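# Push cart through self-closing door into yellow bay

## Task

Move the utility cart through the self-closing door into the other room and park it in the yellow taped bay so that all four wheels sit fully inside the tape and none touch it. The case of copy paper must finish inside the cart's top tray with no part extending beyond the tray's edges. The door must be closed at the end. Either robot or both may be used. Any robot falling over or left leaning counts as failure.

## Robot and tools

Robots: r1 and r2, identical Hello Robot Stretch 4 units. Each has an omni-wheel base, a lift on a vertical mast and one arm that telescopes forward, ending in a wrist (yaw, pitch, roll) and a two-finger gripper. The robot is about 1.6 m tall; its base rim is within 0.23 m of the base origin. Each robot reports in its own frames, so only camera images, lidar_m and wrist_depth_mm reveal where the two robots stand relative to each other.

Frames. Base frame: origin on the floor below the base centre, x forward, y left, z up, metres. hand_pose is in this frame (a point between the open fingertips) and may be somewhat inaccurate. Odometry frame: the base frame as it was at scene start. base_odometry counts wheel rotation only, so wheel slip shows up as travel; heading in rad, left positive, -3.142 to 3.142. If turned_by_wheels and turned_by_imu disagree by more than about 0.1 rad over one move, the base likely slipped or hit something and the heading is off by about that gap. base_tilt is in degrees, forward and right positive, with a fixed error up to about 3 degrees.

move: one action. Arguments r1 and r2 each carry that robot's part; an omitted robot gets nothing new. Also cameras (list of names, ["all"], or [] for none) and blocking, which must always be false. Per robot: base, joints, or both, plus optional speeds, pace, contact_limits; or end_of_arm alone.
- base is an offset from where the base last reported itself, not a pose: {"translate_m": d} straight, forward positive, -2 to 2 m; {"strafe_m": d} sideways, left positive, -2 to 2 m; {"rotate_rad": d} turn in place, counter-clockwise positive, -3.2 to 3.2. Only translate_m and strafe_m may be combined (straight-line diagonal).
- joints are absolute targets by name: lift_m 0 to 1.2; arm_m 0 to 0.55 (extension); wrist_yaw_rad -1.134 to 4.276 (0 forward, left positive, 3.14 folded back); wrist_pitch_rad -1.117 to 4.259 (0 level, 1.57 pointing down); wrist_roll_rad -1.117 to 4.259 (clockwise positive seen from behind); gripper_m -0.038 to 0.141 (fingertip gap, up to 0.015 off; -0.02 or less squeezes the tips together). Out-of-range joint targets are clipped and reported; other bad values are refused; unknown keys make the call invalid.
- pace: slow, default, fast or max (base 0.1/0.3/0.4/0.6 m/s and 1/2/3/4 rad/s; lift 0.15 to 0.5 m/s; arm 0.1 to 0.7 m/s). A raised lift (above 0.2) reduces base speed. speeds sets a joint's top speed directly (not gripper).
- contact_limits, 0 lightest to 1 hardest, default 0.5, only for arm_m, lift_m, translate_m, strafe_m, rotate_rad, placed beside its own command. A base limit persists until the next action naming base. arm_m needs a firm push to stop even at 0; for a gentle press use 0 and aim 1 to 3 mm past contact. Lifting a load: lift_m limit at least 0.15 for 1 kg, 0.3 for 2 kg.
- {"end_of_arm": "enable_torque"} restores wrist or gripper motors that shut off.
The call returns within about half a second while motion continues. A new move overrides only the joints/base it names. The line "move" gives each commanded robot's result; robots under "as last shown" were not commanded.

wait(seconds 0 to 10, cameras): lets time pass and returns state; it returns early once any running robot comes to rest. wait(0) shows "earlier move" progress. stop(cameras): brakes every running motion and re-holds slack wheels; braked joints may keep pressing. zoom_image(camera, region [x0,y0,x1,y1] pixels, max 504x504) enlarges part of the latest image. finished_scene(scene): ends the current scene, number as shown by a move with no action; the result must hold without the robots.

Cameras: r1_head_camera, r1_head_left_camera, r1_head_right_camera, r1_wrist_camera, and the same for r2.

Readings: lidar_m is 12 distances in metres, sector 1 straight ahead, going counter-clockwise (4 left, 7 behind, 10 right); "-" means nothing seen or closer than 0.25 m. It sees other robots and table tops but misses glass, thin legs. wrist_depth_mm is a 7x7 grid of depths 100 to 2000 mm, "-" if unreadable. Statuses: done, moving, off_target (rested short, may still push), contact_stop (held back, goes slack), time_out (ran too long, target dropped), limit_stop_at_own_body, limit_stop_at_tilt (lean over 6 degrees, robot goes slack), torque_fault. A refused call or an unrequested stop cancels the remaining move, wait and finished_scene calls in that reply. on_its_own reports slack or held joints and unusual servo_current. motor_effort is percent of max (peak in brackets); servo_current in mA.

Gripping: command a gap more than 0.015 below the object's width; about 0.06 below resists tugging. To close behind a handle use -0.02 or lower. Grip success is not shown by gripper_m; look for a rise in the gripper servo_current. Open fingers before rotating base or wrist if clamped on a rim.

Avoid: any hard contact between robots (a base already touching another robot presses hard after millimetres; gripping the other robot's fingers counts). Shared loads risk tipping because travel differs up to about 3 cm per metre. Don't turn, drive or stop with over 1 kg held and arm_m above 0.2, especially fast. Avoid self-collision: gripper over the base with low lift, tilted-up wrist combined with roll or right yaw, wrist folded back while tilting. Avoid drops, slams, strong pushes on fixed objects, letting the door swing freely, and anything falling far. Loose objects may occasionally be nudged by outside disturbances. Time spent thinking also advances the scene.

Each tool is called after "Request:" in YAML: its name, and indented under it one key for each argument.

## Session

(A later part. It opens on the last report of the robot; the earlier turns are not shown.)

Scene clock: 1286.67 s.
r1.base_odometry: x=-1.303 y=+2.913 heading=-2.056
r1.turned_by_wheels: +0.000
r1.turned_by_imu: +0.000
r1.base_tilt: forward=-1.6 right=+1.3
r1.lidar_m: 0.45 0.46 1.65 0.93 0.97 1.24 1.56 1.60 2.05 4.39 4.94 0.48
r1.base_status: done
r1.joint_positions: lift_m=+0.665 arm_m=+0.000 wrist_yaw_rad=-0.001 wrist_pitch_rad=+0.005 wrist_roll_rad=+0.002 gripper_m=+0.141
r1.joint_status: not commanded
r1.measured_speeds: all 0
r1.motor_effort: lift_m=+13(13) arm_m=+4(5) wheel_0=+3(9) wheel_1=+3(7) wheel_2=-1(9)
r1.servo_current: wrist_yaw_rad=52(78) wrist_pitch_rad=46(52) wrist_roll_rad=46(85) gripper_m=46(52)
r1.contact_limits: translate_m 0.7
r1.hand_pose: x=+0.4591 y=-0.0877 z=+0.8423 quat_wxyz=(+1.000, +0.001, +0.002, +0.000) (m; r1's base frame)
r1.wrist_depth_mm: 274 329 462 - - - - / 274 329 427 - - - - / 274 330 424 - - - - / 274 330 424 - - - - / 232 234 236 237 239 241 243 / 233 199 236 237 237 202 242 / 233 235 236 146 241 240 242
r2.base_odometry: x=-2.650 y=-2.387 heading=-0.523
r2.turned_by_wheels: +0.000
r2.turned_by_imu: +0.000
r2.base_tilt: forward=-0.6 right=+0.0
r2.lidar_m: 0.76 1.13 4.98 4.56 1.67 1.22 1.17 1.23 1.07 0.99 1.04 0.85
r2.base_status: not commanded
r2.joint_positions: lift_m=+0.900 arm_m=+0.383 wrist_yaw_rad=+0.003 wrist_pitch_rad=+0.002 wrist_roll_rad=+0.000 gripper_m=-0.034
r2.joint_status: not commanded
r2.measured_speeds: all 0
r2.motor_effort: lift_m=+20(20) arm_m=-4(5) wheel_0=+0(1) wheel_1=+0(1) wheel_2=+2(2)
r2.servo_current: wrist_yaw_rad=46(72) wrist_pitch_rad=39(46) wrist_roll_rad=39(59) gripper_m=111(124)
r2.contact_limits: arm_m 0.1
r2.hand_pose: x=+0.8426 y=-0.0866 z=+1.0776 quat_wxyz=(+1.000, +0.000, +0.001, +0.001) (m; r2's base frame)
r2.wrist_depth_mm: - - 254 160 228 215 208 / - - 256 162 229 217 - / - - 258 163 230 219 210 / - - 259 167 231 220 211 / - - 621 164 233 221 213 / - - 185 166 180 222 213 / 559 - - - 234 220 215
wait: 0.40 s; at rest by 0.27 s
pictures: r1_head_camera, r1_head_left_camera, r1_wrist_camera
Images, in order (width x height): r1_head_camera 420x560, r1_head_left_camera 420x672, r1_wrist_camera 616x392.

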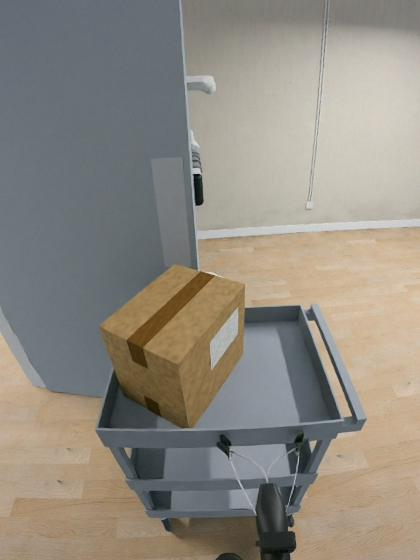

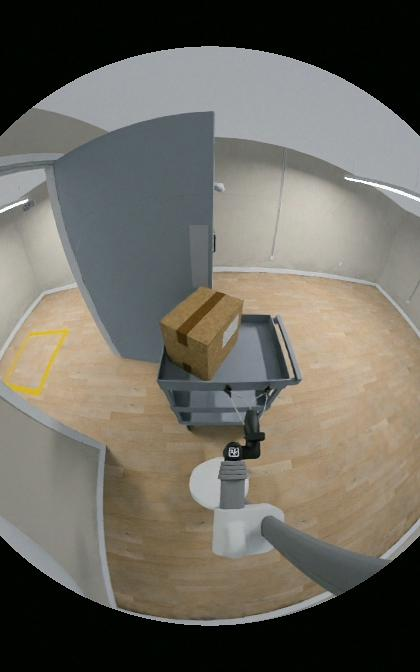

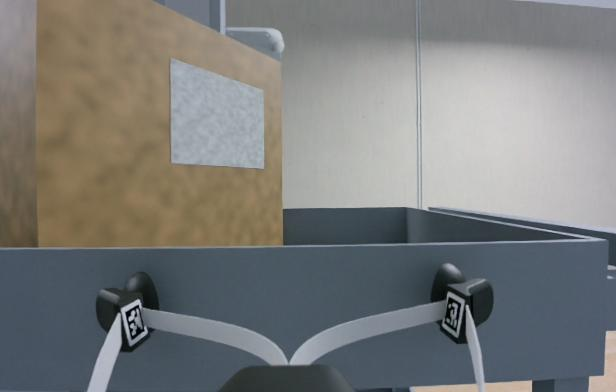

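Request:
move:
  blocking: false
  r1: {"base":{"translate_m":-0.28}}

Request:
wait:
  seconds: 2.3

Request:
move:
  blocking: false
  r1: {"base":{"rotate_rad":1.554}}

Request:
wait:
  seconds: 2.2

Request:
move:
  blocking: false
  r1: {"base":{"translate_m":-1.2,"strafe_m":-0.1}}

Request:
wait:
  seconds: 5.5

Request:
move:
  blocking: false
  r1: {"base":{"strafe_m":-0.78,"translate_m":0.12}}

Request:
wait:
  seconds: 4

Request:
wait:
  seconds: 0.5
  cameras: ["r1_head_camera","r1_wrist_camera"]

Scene clock: 1305.97 s.
move: r1 moving
r1.base_odometry: x=-1.288 y=+2.941 heading=-2.056
r1.turned_by_wheels: +0.000
r1.turned_by_imu: +0.000
r1.base_tilt: forward=-1.6 right=+1.3
r1.lidar_m: 0.46 0.51 1.71 0.95 0.98 1.22 1.52 1.56 2.03 4.30 4.93 0.50
r1.base_status: translate_m moving
r1.joint_positions: lift_m=+0.665 arm_m=+0.000 wrist_yaw_rad=-0.001 wrist_pitch_rad=+0.005 wrist_roll_rad=+0.002 gripper_m=+0.141
r1.joint_status: not commanded
r1.measured_speeds: translate_m=-0.121 strafe_m=+0.000 rotate_rad=-0.001 lift_m=+0.000 arm_m=+0.000 wrist_yaw_rad=+0.000 wrist_pitch_rad=+0.000 wrist_roll_rad=+0.000
r1.motor_effort: lift_m=+13(13) arm_m=+4(4) wheel_0=-7(8) wheel_1=-5(7) wheel_2=+9(9)
r1.servo_current: wrist_yaw_rad=46(59) wrist_pitch_rad=46(52) wrist_roll_rad=52(59) gripper_m=39(46)
r1.hand_pose: x=+0.4591 y=-0.0877 z=+0.8423 quat_wxyz=(+1.000, +0.001, +0.002, +0.000) (m; r1's base frame)
r1.wrist_depth_mm: 301 342 878 - - - - / 301 343 449 - - - - / 297 343 442 - - - - / 303 342 442 - - - - / 258 259 262 263 264 266 267 / 258 208 260 262 264 204 267 / 258 260 263 144 267 268 267
r2: as last shown
r2.base_tilt: forward=-0.6 right=+0.1
r2.lidar_m: 0.78 1.14 4.98 4.55 1.68 1.22 1.17 1.23 1.07 1.01 1.01 0.86
r2.motor_effort: lift_m=+20(20) arm_m=-4(4) wheel_0=+0(0) wheel_1=+0(1) wheel_2=+2(2)
r2.servo_current: wrist_yaw_rad=59(59) wrist_pitch_rad=46(46) wrist_roll_rad=46(59) gripper_m=117(117)
r2.contact_limits: arm_m 0.1
r2.wrist_depth_mm: - - 253 161 227 215 208 / - - 256 162 229 217 - / - - 258 163 229 219 210 / - - 259 167 232 219 212 / - - 615 165 234 221 212 / - - 185 166 180 220 213 / 559 - - - 233 220 215
pictures: none

Scene clock: 1307.87 s.
earlier move: r1 done
r1.base_odometry: x=-1.172 y=+3.161 heading=-2.056
r1.turned_by_wheels: +0.000
r1.turned_by_imu: +0.000
r1.base_tilt: forward=-1.6 right=+1.2
r1.lidar_m: 0.71 0.75 1.01 0.91 0.93 1.22 1.29 1.31 1.68 3.63 4.94 0.78
r1.base_status: done
r1.joint_positions: lift_m=+0.665 arm_m=+0.000 wrist_yaw_rad=-0.001 wrist_pitch_rad=+0.005 wrist_roll_rad=+0.002 gripper_m=+0.141
r1.joint_status: not commanded
r1.measured_speeds: all 0
r1.motor_effort: lift_m=+13(13) arm_m=+4(5) wheel_0=-1(8) wheel_1=-1(8) wheel_2=-1(10)
r1.servo_current: wrist_yaw_rad=46(72) wrist_pitch_rad=39(52) wrist_roll_rad=39(78) gripper_m=39(52)
r1.hand_pose: x=+0.4591 y=-0.0877 z=+0.8423 quat_wxyz=(+1.000, +0.001, +0.002, +0.000) (m; r1's base frame)
r1.wrist_depth_mm: - - 1118 - - - - / - 559 683 - - - - / - 574 634 - - - - / 500 564 609 - - - - / 504 508 508 517 525 - - / 525 195 183 - 946 195 - / - - - 136 - 1808 -
r2.base_odometry: x=-2.650 y=-2.387 heading=-0.523
r2.turned_by_wheels: +0.000
r2.turned_by_imu: +0.000
r2.base_tilt: forward=-0.6 right=+0.0
r2.lidar_m: 0.76 1.12 4.96 4.58 1.68 1.22 1.16 1.23 1.07 1.01 1.02 0.84
r2.base_status: not commanded
r2.joint_positions: lift_m=+0.900 arm_m=+0.383 wrist_yaw_rad=+0.003 wrist_pitch_rad=+0.002 wrist_roll_rad=+0.000 gripper_m=-0.034
r2.joint_status: not commanded
r2.measured_speeds: all 0
r2.motor_effort: lift_m=+20(20) arm_m=-4(4) wheel_0=+0(1) wheel_1=+0(1) wheel_2=+2(2)
r2.servo_current: wrist_yaw_rad=59(59) wrist_pitch_rad=46(46) wrist_roll_rad=39(59) gripper_m=111(117)
r2.contact_limits: arm_m 0.1
r2.hand_pose: x=+0.8426 y=-0.0866 z=+1.0776 quat_wxyz=(+1.000, +0.000, +0.001, +0.001) (m; r2's base frame)
r2.wrist_depth_mm: - - 255 161 227 216 208 / - - 257 163 229 217 - / - - 258 163 230 219 210 / - - 259 167 232 220 211 / - - 615 164 234 220 213 / - - 185 166 180 221 213 / 559 - - - 234 219 215
wait: 1.90 of 2.3 s (r1 has come to rest)
pictures: none

Scene clock: 1308.37 s.
move: r1 moving
r1.base_odometry: x=-1.172 y=+3.161 heading=-1.804
r1.turned_by_wheels: +0.252
r1.turned_by_imu: +0.253
r1.base_tilt: forward=-1.6 right=+1.3
r1.lidar_m: 0.72 1.59 0.94 0.92 1.03 1.31 1.28 1.40 2.18 4.87 4.31 0.71
r1.base_status: rotate_rad moving
r1.joint_positions: lift_m=+0.665 arm_m=+0.000 wrist_yaw_rad=-0.001 wrist_pitch_rad=+0.005 wrist_roll_rad=+0.002 gripper_m=+0.141
r1.joint_status: not commanded
r1.measured_speeds: translate_m=-0.001 strafe_m=+0.000 rotate_rad=+0.978 lift_m=+0.000 arm_m=+0.000 wrist_yaw_rad=+0.000 wrist_pitch_rad=+0.000 wrist_roll_rad=+0.000
r1.motor_effort: lift_m=+13(13) arm_m=+4(4) wheel_0=-7(9) wheel_1=-6(8) wheel_2=-7(8)
r1.servo_current: wrist_yaw_rad=39(78) wrist_pitch_rad=39(52) wrist_roll_rad=52(59) gripper_m=46(52)
r1.hand_pose: x=+0.4591 y=-0.0877 z=+0.8423 quat_wxyz=(+1.000, +0.001, +0.002, +0.000) (m; r1's base frame)
r1.wrist_depth_mm: 1397 - - - - - - / 1397 - 597 621 - - - / 1397 - 615 597 - - - / 1397 - 609 569 768 - - / 1366 539 525 504 488 473 466 / - 195 180 1118 492 196 - / 1397 559 - 136 - 809 473
r2: as last shown
r2.lidar_m: 0.81 1.13 4.98 4.56 1.67 1.23 1.15 1.21 1.06 1.01 1.05 0.85
r2.servo_current: wrist_yaw_rad=46(59) wrist_pitch_rad=39(46) wrist_roll_rad=39(52) gripper_m=111(117)
r2.contact_limits: arm_m 0.1
r2.wrist_depth_mm: - - 253 161 226 216 208 / - - 257 162 228 217 - / - - 257 163 231 219 211 / - - 260 167 232 219 211 / - - 627 164 234 220 213 / - - 185 166 180 222 214 / 559 - - - 235 220 215
pictures: none

Scene clock: 1309.93 s.
earlier move: r1 done
r1.base_odometry: x=-1.172 y=+3.161 heading=-0.503
r1.turned_by_wheels: +1.301
r1.turned_by_imu: +1.308
r1.base_tilt: forward=-1.6 right=+1.3
r1.lidar_m: 0.91 0.94 1.18 1.26 1.29 1.64 3.54 4.96 0.77 0.72 0.75 1.01
r1.base_status: done
r1.joint_positions: lift_m=+0.665 arm_m=+0.000 wrist_yaw_rad=-0.001 wrist_pitch_rad=+0.005 wrist_roll_rad=+0.002 gripper_m=+0.141
r1.joint_status: not commanded
r1.measured_speeds: all 0
r1.motor_effort: lift_m=+13(13) arm_m=+4(4) wheel_0=-4(10) wheel_1=-2(9) wheel_2=-1(8)
r1.servo_current: wrist_yaw_rad=59(78) wrist_pitch_rad=46(59) wrist_roll_rad=39(65) gripper_m=39(52)
r1.hand_pose: x=+0.4592 y=-0.0877 z=+0.8423 quat_wxyz=(+1.000, +0.001, +0.002, +0.000) (m; r1's base frame)
r1.wrist_depth_mm: - - - - - - - / - - - - - - - / - - - - - - - / - - - - - - - / - - - - - - - / - 195 - - 187 196 - / - - - 136 - 1808 -
r2.base_odometry: x=-2.650 y=-2.387 heading=-0.523
r2.turned_by_wheels: +0.000
r2.turned_by_imu: +0.000
r2.base_tilt: forward=-0.6 right=+0.0
r2.lidar_m: 0.78 1.12 5.00 4.53 1.70 1.22 1.17 1.24 1.04 1.00 1.05 0.85
r2.base_status: not commanded
r2.joint_positions: lift_m=+0.900 arm_m=+0.383 wrist_yaw_rad=+0.003 wrist_pitch_rad=+0.002 wrist_roll_rad=+0.000 gripper_m=-0.034
r2.joint_status: not commanded
r2.measured_speeds: all 0
r2.motor_effort: lift_m=+20(20) arm_m=-4(4) wheel_0=+0(1) wheel_1=+0(1) wheel_2=+2(2)
r2.servo_current: wrist_yaw_rad=46(59) wrist_pitch_rad=46(46) wrist_roll_rad=46(52) gripper_m=117(117)
r2.contact_limits: arm_m 0.1
r2.hand_pose: x=+0.8426 y=-0.0866 z=+1.0776 quat_wxyz=(+1.000, +0.000, +0.001, +0.001) (m; r2's base frame)
r2.wrist_depth_mm: - - 255 161 227 215 207 / - - 257 162 229 216 - / - - 257 163 230 218 210 / - - 259 167 232 220 211 / - - 621 164 234 220 213 / - - 185 166 180 222 214 / 559 - - - 234 220 215
wait: 1.57 of 2.2 s (r1 has come to rest)
pictures: none

Scene clock: 1310.43 s.
move: r1 moving
r1.base_odometry: x=-1.201 y=+3.174 heading=-0.503
r1.turned_by_wheels: +0.000
r1.turned_by_imu: +0.000
r1.base_tilt: forward=-1.6 right=+1.2
r1.lidar_m: 0.95 0.96 1.19 1.29 1.29 1.63 3.51 4.94 0.75 0.69 0.75 1.05
r1.base_status: translate_m moving; strafe_m moving
r1.joint_positions: lift_m=+0.665 arm_m=+0.000 wrist_yaw_rad=-0.001 wrist_pitch_rad=+0.005 wrist_roll_rad=+0.002 gripper_m=+0.141
r1.joint_status: not commanded
r1.measured_speeds: translate_m=-0.122 strafe_m=-0.010 rotate_rad=+0.003 lift_m=+0.000 arm_m=+0.000 wrist_yaw_rad=+0.000 wrist_pitch_rad=+0.000 wrist_roll_rad=+0.000
r1.motor_effort: lift_m=+13(13) arm_m=+4(4) wheel_0=-6(8) wheel_1=-6(8) wheel_2=+9(9)
r1.servo_current: wrist_yaw_rad=46(65) wrist_pitch_rad=46(52) wrist_roll_rad=52(65) gripper_m=39(46)
r1.hand_pose: x=+0.4592 y=-0.0877 z=+0.8423 quat_wxyz=(+1.000, +0.001, +0.002, +0.000) (m; r1's base frame)
r1.wrist_depth_mm: - - - - - - - / - - - - - - - / - - - - - - - / - - - - - - - / - - - - - - - / - 194 - - 187 196 - / - - - 136 - 1808 -
r2: as last shown
r2.base_tilt: forward=-0.6 right=+0.1
r2.lidar_m: 0.77 1.12 5.02 4.56 1.70 1.25 1.16 1.21 1.03 1.00 1.04 0.86
r2.servo_current: wrist_yaw_rad=52(52) wrist_pitch_rad=39(46) wrist_roll_rad=39(59) gripper_m=111(117)
r2.contact_limits: arm_m 0.1
r2.wrist_depth_mm: - - 254 161 226 216 207 / - - 256 162 229 216 - / - - 257 162 229 219 211 / - - 258 167 232 220 211 / - - 621 164 234 221 213 / - - 185 166 180 222 213 / 559 - - - 234 220 214
pictures: none

Scene clock: 1315.43 s.
earlier move: r1 done
r1.base_odometry: x=-2.271 y=+3.652 heading=-0.503
r1.turned_by_wheels: +0.000
r1.turned_by_imu: -0.001
r1.base_tilt: forward=-1.6 right=+1.3
r1.lidar_m: 2.11 2.05 1.33 1.22 1.24 1.55 3.32 3.74 3.84 3.52 1.26 1.09
r1.base_status: done
r1.joint_positions: lift_m=+0.665 arm_m=+0.000 wrist_yaw_rad=-0.001 wrist_pitch_rad=+0.005 wrist_roll_rad=+0.002 gripper_m=+0.141
r1.joint_status: not commanded
r1.measured_speeds: all 0
r1.motor_effort: lift_m=+13(13) arm_m=+4(4) wheel_0=-2(8) wheel_1=-1(8) wheel_2=-1(10)
r1.servo_current: wrist_yaw_rad=52(72) wrist_pitch_rad=46(52) wrist_roll_rad=46(65) gripper_m=39(52)
r1.hand_pose: x=+0.4592 y=-0.0877 z=+0.8423 quat_wxyz=(+1.000, +0.001, +0.002, +0.000) (m; r1's base frame)
r1.wrist_depth_mm: - - - - - - - / - - - - - - - / - - - - - - 991 / - - - - - - 1025 / - - - - - - - / - 194 - - - 194 - / - - 1808 136 - 1808 -
r2.base_odometry: x=-2.650 y=-2.387 heading=-0.523
r2.turned_by_wheels: +0.000
r2.turned_by_imu: +0.001
r2.base_tilt: forward=-0.6 right=+0.0
r2.lidar_m: 0.78 1.13 4.97 4.56 1.68 1.22 1.18 1.23 1.05 0.99 1.04 0.84
r2.base_status: not commanded
r2.joint_positions: lift_m=+0.900 arm_m=+0.383 wrist_yaw_rad=+0.003 wrist_pitch_rad=+0.002 wrist_roll_rad=+0.000 gripper_m=-0.034
r2.joint_status: not commanded
r2.measured_speeds: all 0
r2.motor_effort: lift_m=+20(20) arm_m=-4(4) wheel_0=+0(1) wheel_1=+0(1) wheel_2=+2(2)
r2.servo_current: wrist_yaw_rad=59(59) wrist_pitch_rad=39(46) wrist_roll_rad=39(65) gripper_m=111(117)
r2.contact_limits: arm_m 0.1
r2.hand_pose: x=+0.8426 y=-0.0866 z=+1.0776 quat_wxyz=(+1.000, +0.000, +0.001, +0.001) (m; r2's base frame)
r2.wrist_depth_mm: - - 254 161 227 216 208 / - - 256 162 229 218 - / - - 257 163 230 218 210 / - - 259 167 232 220 211 / - - 621 165 234 221 213 / - - 185 166 180 222 213 / 559 - - - 233 219 214
wait: 5.00 of 5.5 s (r1 has come to rest)
pictures: none

Scene clock: 1315.93 s.
move: r1 moving
r1.base_odometry: x=-2.283 y=+3.620 heading=-0.503
r1.turned_by_wheels: +0.000
r1.turned_by_imu: +0.000
r1.base_tilt: forward=-1.6 right=+1.2
r1.lidar_m: 2.11 2.11 1.38 1.25 1.28 1.61 3.41 3.73 3.81 3.47 1.25 1.07
r1.base_status: translate_m moving; strafe_m moving
r1.joint_positions: lift_m=+0.665 arm_m=+0.000 wrist_yaw_rad=-0.001 wrist_pitch_rad=+0.005 wrist_roll_rad=+0.002 gripper_m=+0.141
r1.joint_status: not commanded
r1.measured_speeds: translate_m=+0.019 strafe_m=-0.128 rotate_rad=-0.002 lift_m=+0.000 arm_m=+0.000 wrist_yaw_rad=+0.000 wrist_pitch_rad=+0.000 wrist_roll_rad=+0.000
r1.motor_effort: lift_m=+13(13) arm_m=+4(4) wheel_0=+11(11) wheel_1=-9(9) wheel_2=-2(4)
r1.servo_current: wrist_yaw_rad=33(52) wrist_pitch_rad=46(52) wrist_roll_rad=33(65) gripper_m=39(46)
r1.hand_pose: x=+0.4592 y=-0.0877 z=+0.8423 quat_wxyz=(+1.000, +0.001, +0.002, +0.000) (m; r1's base frame)
r1.wrist_depth_mm: - - - - - - - / - - - - - - - / - - - - - - 991 / - - - - - - 991 / - - - - - - - / - 195 - - - 194 - / - - 1808 136 - 1808 -
r2: as last shown
r2.turned_by_imu: +0.000
r2.base_tilt: forward=-0.6 right=+0.1
r2.lidar_m: 0.77 1.12 4.99 4.60 1.68 1.22 1.18 1.21 1.05 1.00 1.05 0.84
r2.servo_current: wrist_yaw_rad=46(59) wrist_pitch_rad=39(39) wrist_roll_rad=52(52) gripper_m=111(117)
r2.contact_limits: arm_m 0.1
r2.wrist_depth_mm: - - 255 161 226 216 207 / - - 255 162 229 217 - / - - 258 163 230 219 210 / - - 258 167 233 219 211 / - - 621 164 233 220 213 / - - 184 166 180 222 214 / 554 - - - 234 220 215
pictures: none

Scene clock: 1319.47 s.
earlier move: r1 done
r1.base_odometry: x=-2.543 y=+2.911 heading=-0.503
r1.turned_by_wheels: +0.000
r1.turned_by_imu: -0.005
r1.base_tilt: forward=-1.6 right=+1.2
r1.lidar_m: 0.72 2.10 2.21 1.98 2.03 2.50 3.70 3.75 2.98 2.74 1.70 0.78
r1.base_status: done
r1.joint_positions: lift_m=+0.665 arm_m=+0.000 wrist_yaw_rad=-0.001 wrist_pitch_rad=+0.005 wrist_roll_rad=+0.002 gripper_m=+0.141
r1.joint_status: not commanded
r1.measured_speeds: all 0
r1.motor_effort: lift_m=+13(14) arm_m=+4(4) wheel_0=+0(12) wheel_1=+0(10) wheel_2=-2(5)
r1.servo_current: wrist_yaw_rad=46(78) wrist_pitch_rad=39(52) wrist_roll_rad=59(65) gripper_m=39(52)
r1.hand_pose: x=+0.4592 y=-0.0877 z=+0.8423 quat_wxyz=(+1.000, +0.001, +0.002, +0.000) (m; r1's base frame)
r1.wrist_depth_mm: - - - - - - - / - - - - - - - / - - 1756 831 960 1042 - / - - 1756 854 - - - / - - 580 - 597 - - / - 194 - - 210 195 - / - - 591 136 - 1808 -
r2.base_odometry: x=-2.650 y=-2.387 heading=-0.523
r2.turned_by_wheels: +0.000
r2.turned_by_imu: +0.000
r2.base_tilt: forward=-0.6 right=+0.1
r2.lidar_m: 0.76 1.13 5.03 4.58 1.68 1.23 1.17 1.24 1.05 1.00 1.05 0.87
r2.base_status: not commanded
r2.joint_positions: lift_m=+0.900 arm_m=+0.383 wrist_yaw_rad=+0.003 wrist_pitch_rad=+0.002 wrist_roll_rad=+0.000 gripper_m=-0.034
r2.joint_status: not commanded
r2.measured_speeds: all 0
r2.motor_effort: lift_m=+20(20) arm_m=-4(5) wheel_0=+0(1) wheel_1=+0(1) wheel_2=+2(2)
r2.servo_current: wrist_yaw_rad=46(59) wrist_pitch_rad=39(46) wrist_roll_rad=46(59) gripper_m=117(117)
r2.contact_limits: arm_m 0.1
r2.hand_pose: x=+0.8426 y=-0.0866 z=+1.0776 quat_wxyz=(+1.000, +0.000, +0.001, +0.001) (m; r2's base frame)
r2.wrist_depth_mm: - - 256 161 227 215 208 / - - 256 162 229 216 - / - - 258 163 229 219 210 / - - 259 167 231 219 211 / - - 615 164 234 221 213 / - - 185 166 181 221 214 / 559 - - - 234 220 215
wait: 3.53 of 4 s (r1 has come to rest)
pictures: none

Scene clock: 1319.97 s.
r1.base_odometry: x=-2.543 y=+2.911 heading=-0.503
r1.turned_by_wheels: +0.000
r1.turned_by_imu: +0.000
r1.base_tilt: forward=-1.6 right=+1.2
r1.lidar_m: 0.73 2.13 2.19 1.98 2.02 2.52 3.71 3.74 3.00 2.73 1.70 0.77
r1.base_status: done
r1.joint_positions: lift_m=+0.665 arm_m=+0.000 wrist_yaw_rad=-0.001 wrist_pitch_rad=+0.005 wrist_roll_rad=+0.002 gripper_m=+0.141
r1.joint_status: not commanded
r1.measured_speeds: all 0
r1.motor_effort: lift_m=+13(14) arm_m=+4(4) wheel_0=+0(12) wheel_1=+0(10) wheel_2=-2(5)
r1.servo_current: wrist_yaw_rad=39(78) wrist_pitch_rad=39(52) wrist_roll_rad=39(65) gripper_m=46(52)
r1.hand_pose: x=+0.4592 y=-0.0877 z=+0.8423 quat_wxyz=(+1.000, +0.001, +0.002, +0.000) (m; r1's base frame)
r1.wrist_depth_mm: - - - - - - - / - - - - - - - / - - 1808 842 960 1060 - / - - 1808 854 - - - / - - 585 - 597 - - / - 194 - - 209 196 - / - - 585 135 - 1808 -
r2.base_odometry: x=-2.650 y=-2.387 heading=-0.523
r2.turned_by_wheels: +0.000
r2.turned_by_imu: +0.000
r2.base_tilt: forward=-0.6 right=+0.1
r2.lidar_m: 0.78 1.14 4.98 4.53 1.71 1.26 1.17 1.25 1.05 1.00 1.04 0.86
r2.base_status: not commanded
r2.joint_positions: lift_m=+0.900 arm_m=+0.383 wrist_yaw_rad=+0.003 wrist_pitch_rad=+0.002 wrist_roll_rad=+0.000 gripper_m=-0.034
r2.joint_status: not commanded
r2.measured_speeds: all 0
r2.motor_effort: lift_m=+20(20) arm_m=-4(5) wheel_0=+0(1) wheel_1=-1(1) wheel_2=+2(2)
r2.servo_current: wrist_yaw_rad=52(59) wrist_pitch_rad=39(46) wrist_roll_rad=46(59) gripper_m=111(117)
r2.contact_limits: arm_m 0.1
r2.hand_pose: x=+0.8426 y=-0.0866 z=+1.0776 quat_wxyz=(+1.000, +0.000, +0.001, +0.001) (m; r2's base frame)
r2.wrist_depth_mm: - - 255 161 227 216 207 / - - 256 162 229 217 - / - - 258 163 230 219 211 / - - 259 167 233 220 211 / - - 615 165 233 220 213 / - - 185 166 180 222 213 / 564 - - - 235 220 215
wait: 0.50 s; at rest by 0.27 s
pictures: r1_head_camera, r1_wrist_camera
Images, in order (width x height): r1_head_camera 420x560, r1_wrist_camera 616x392.

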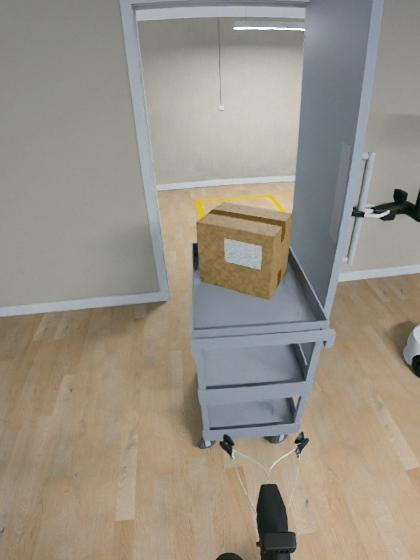

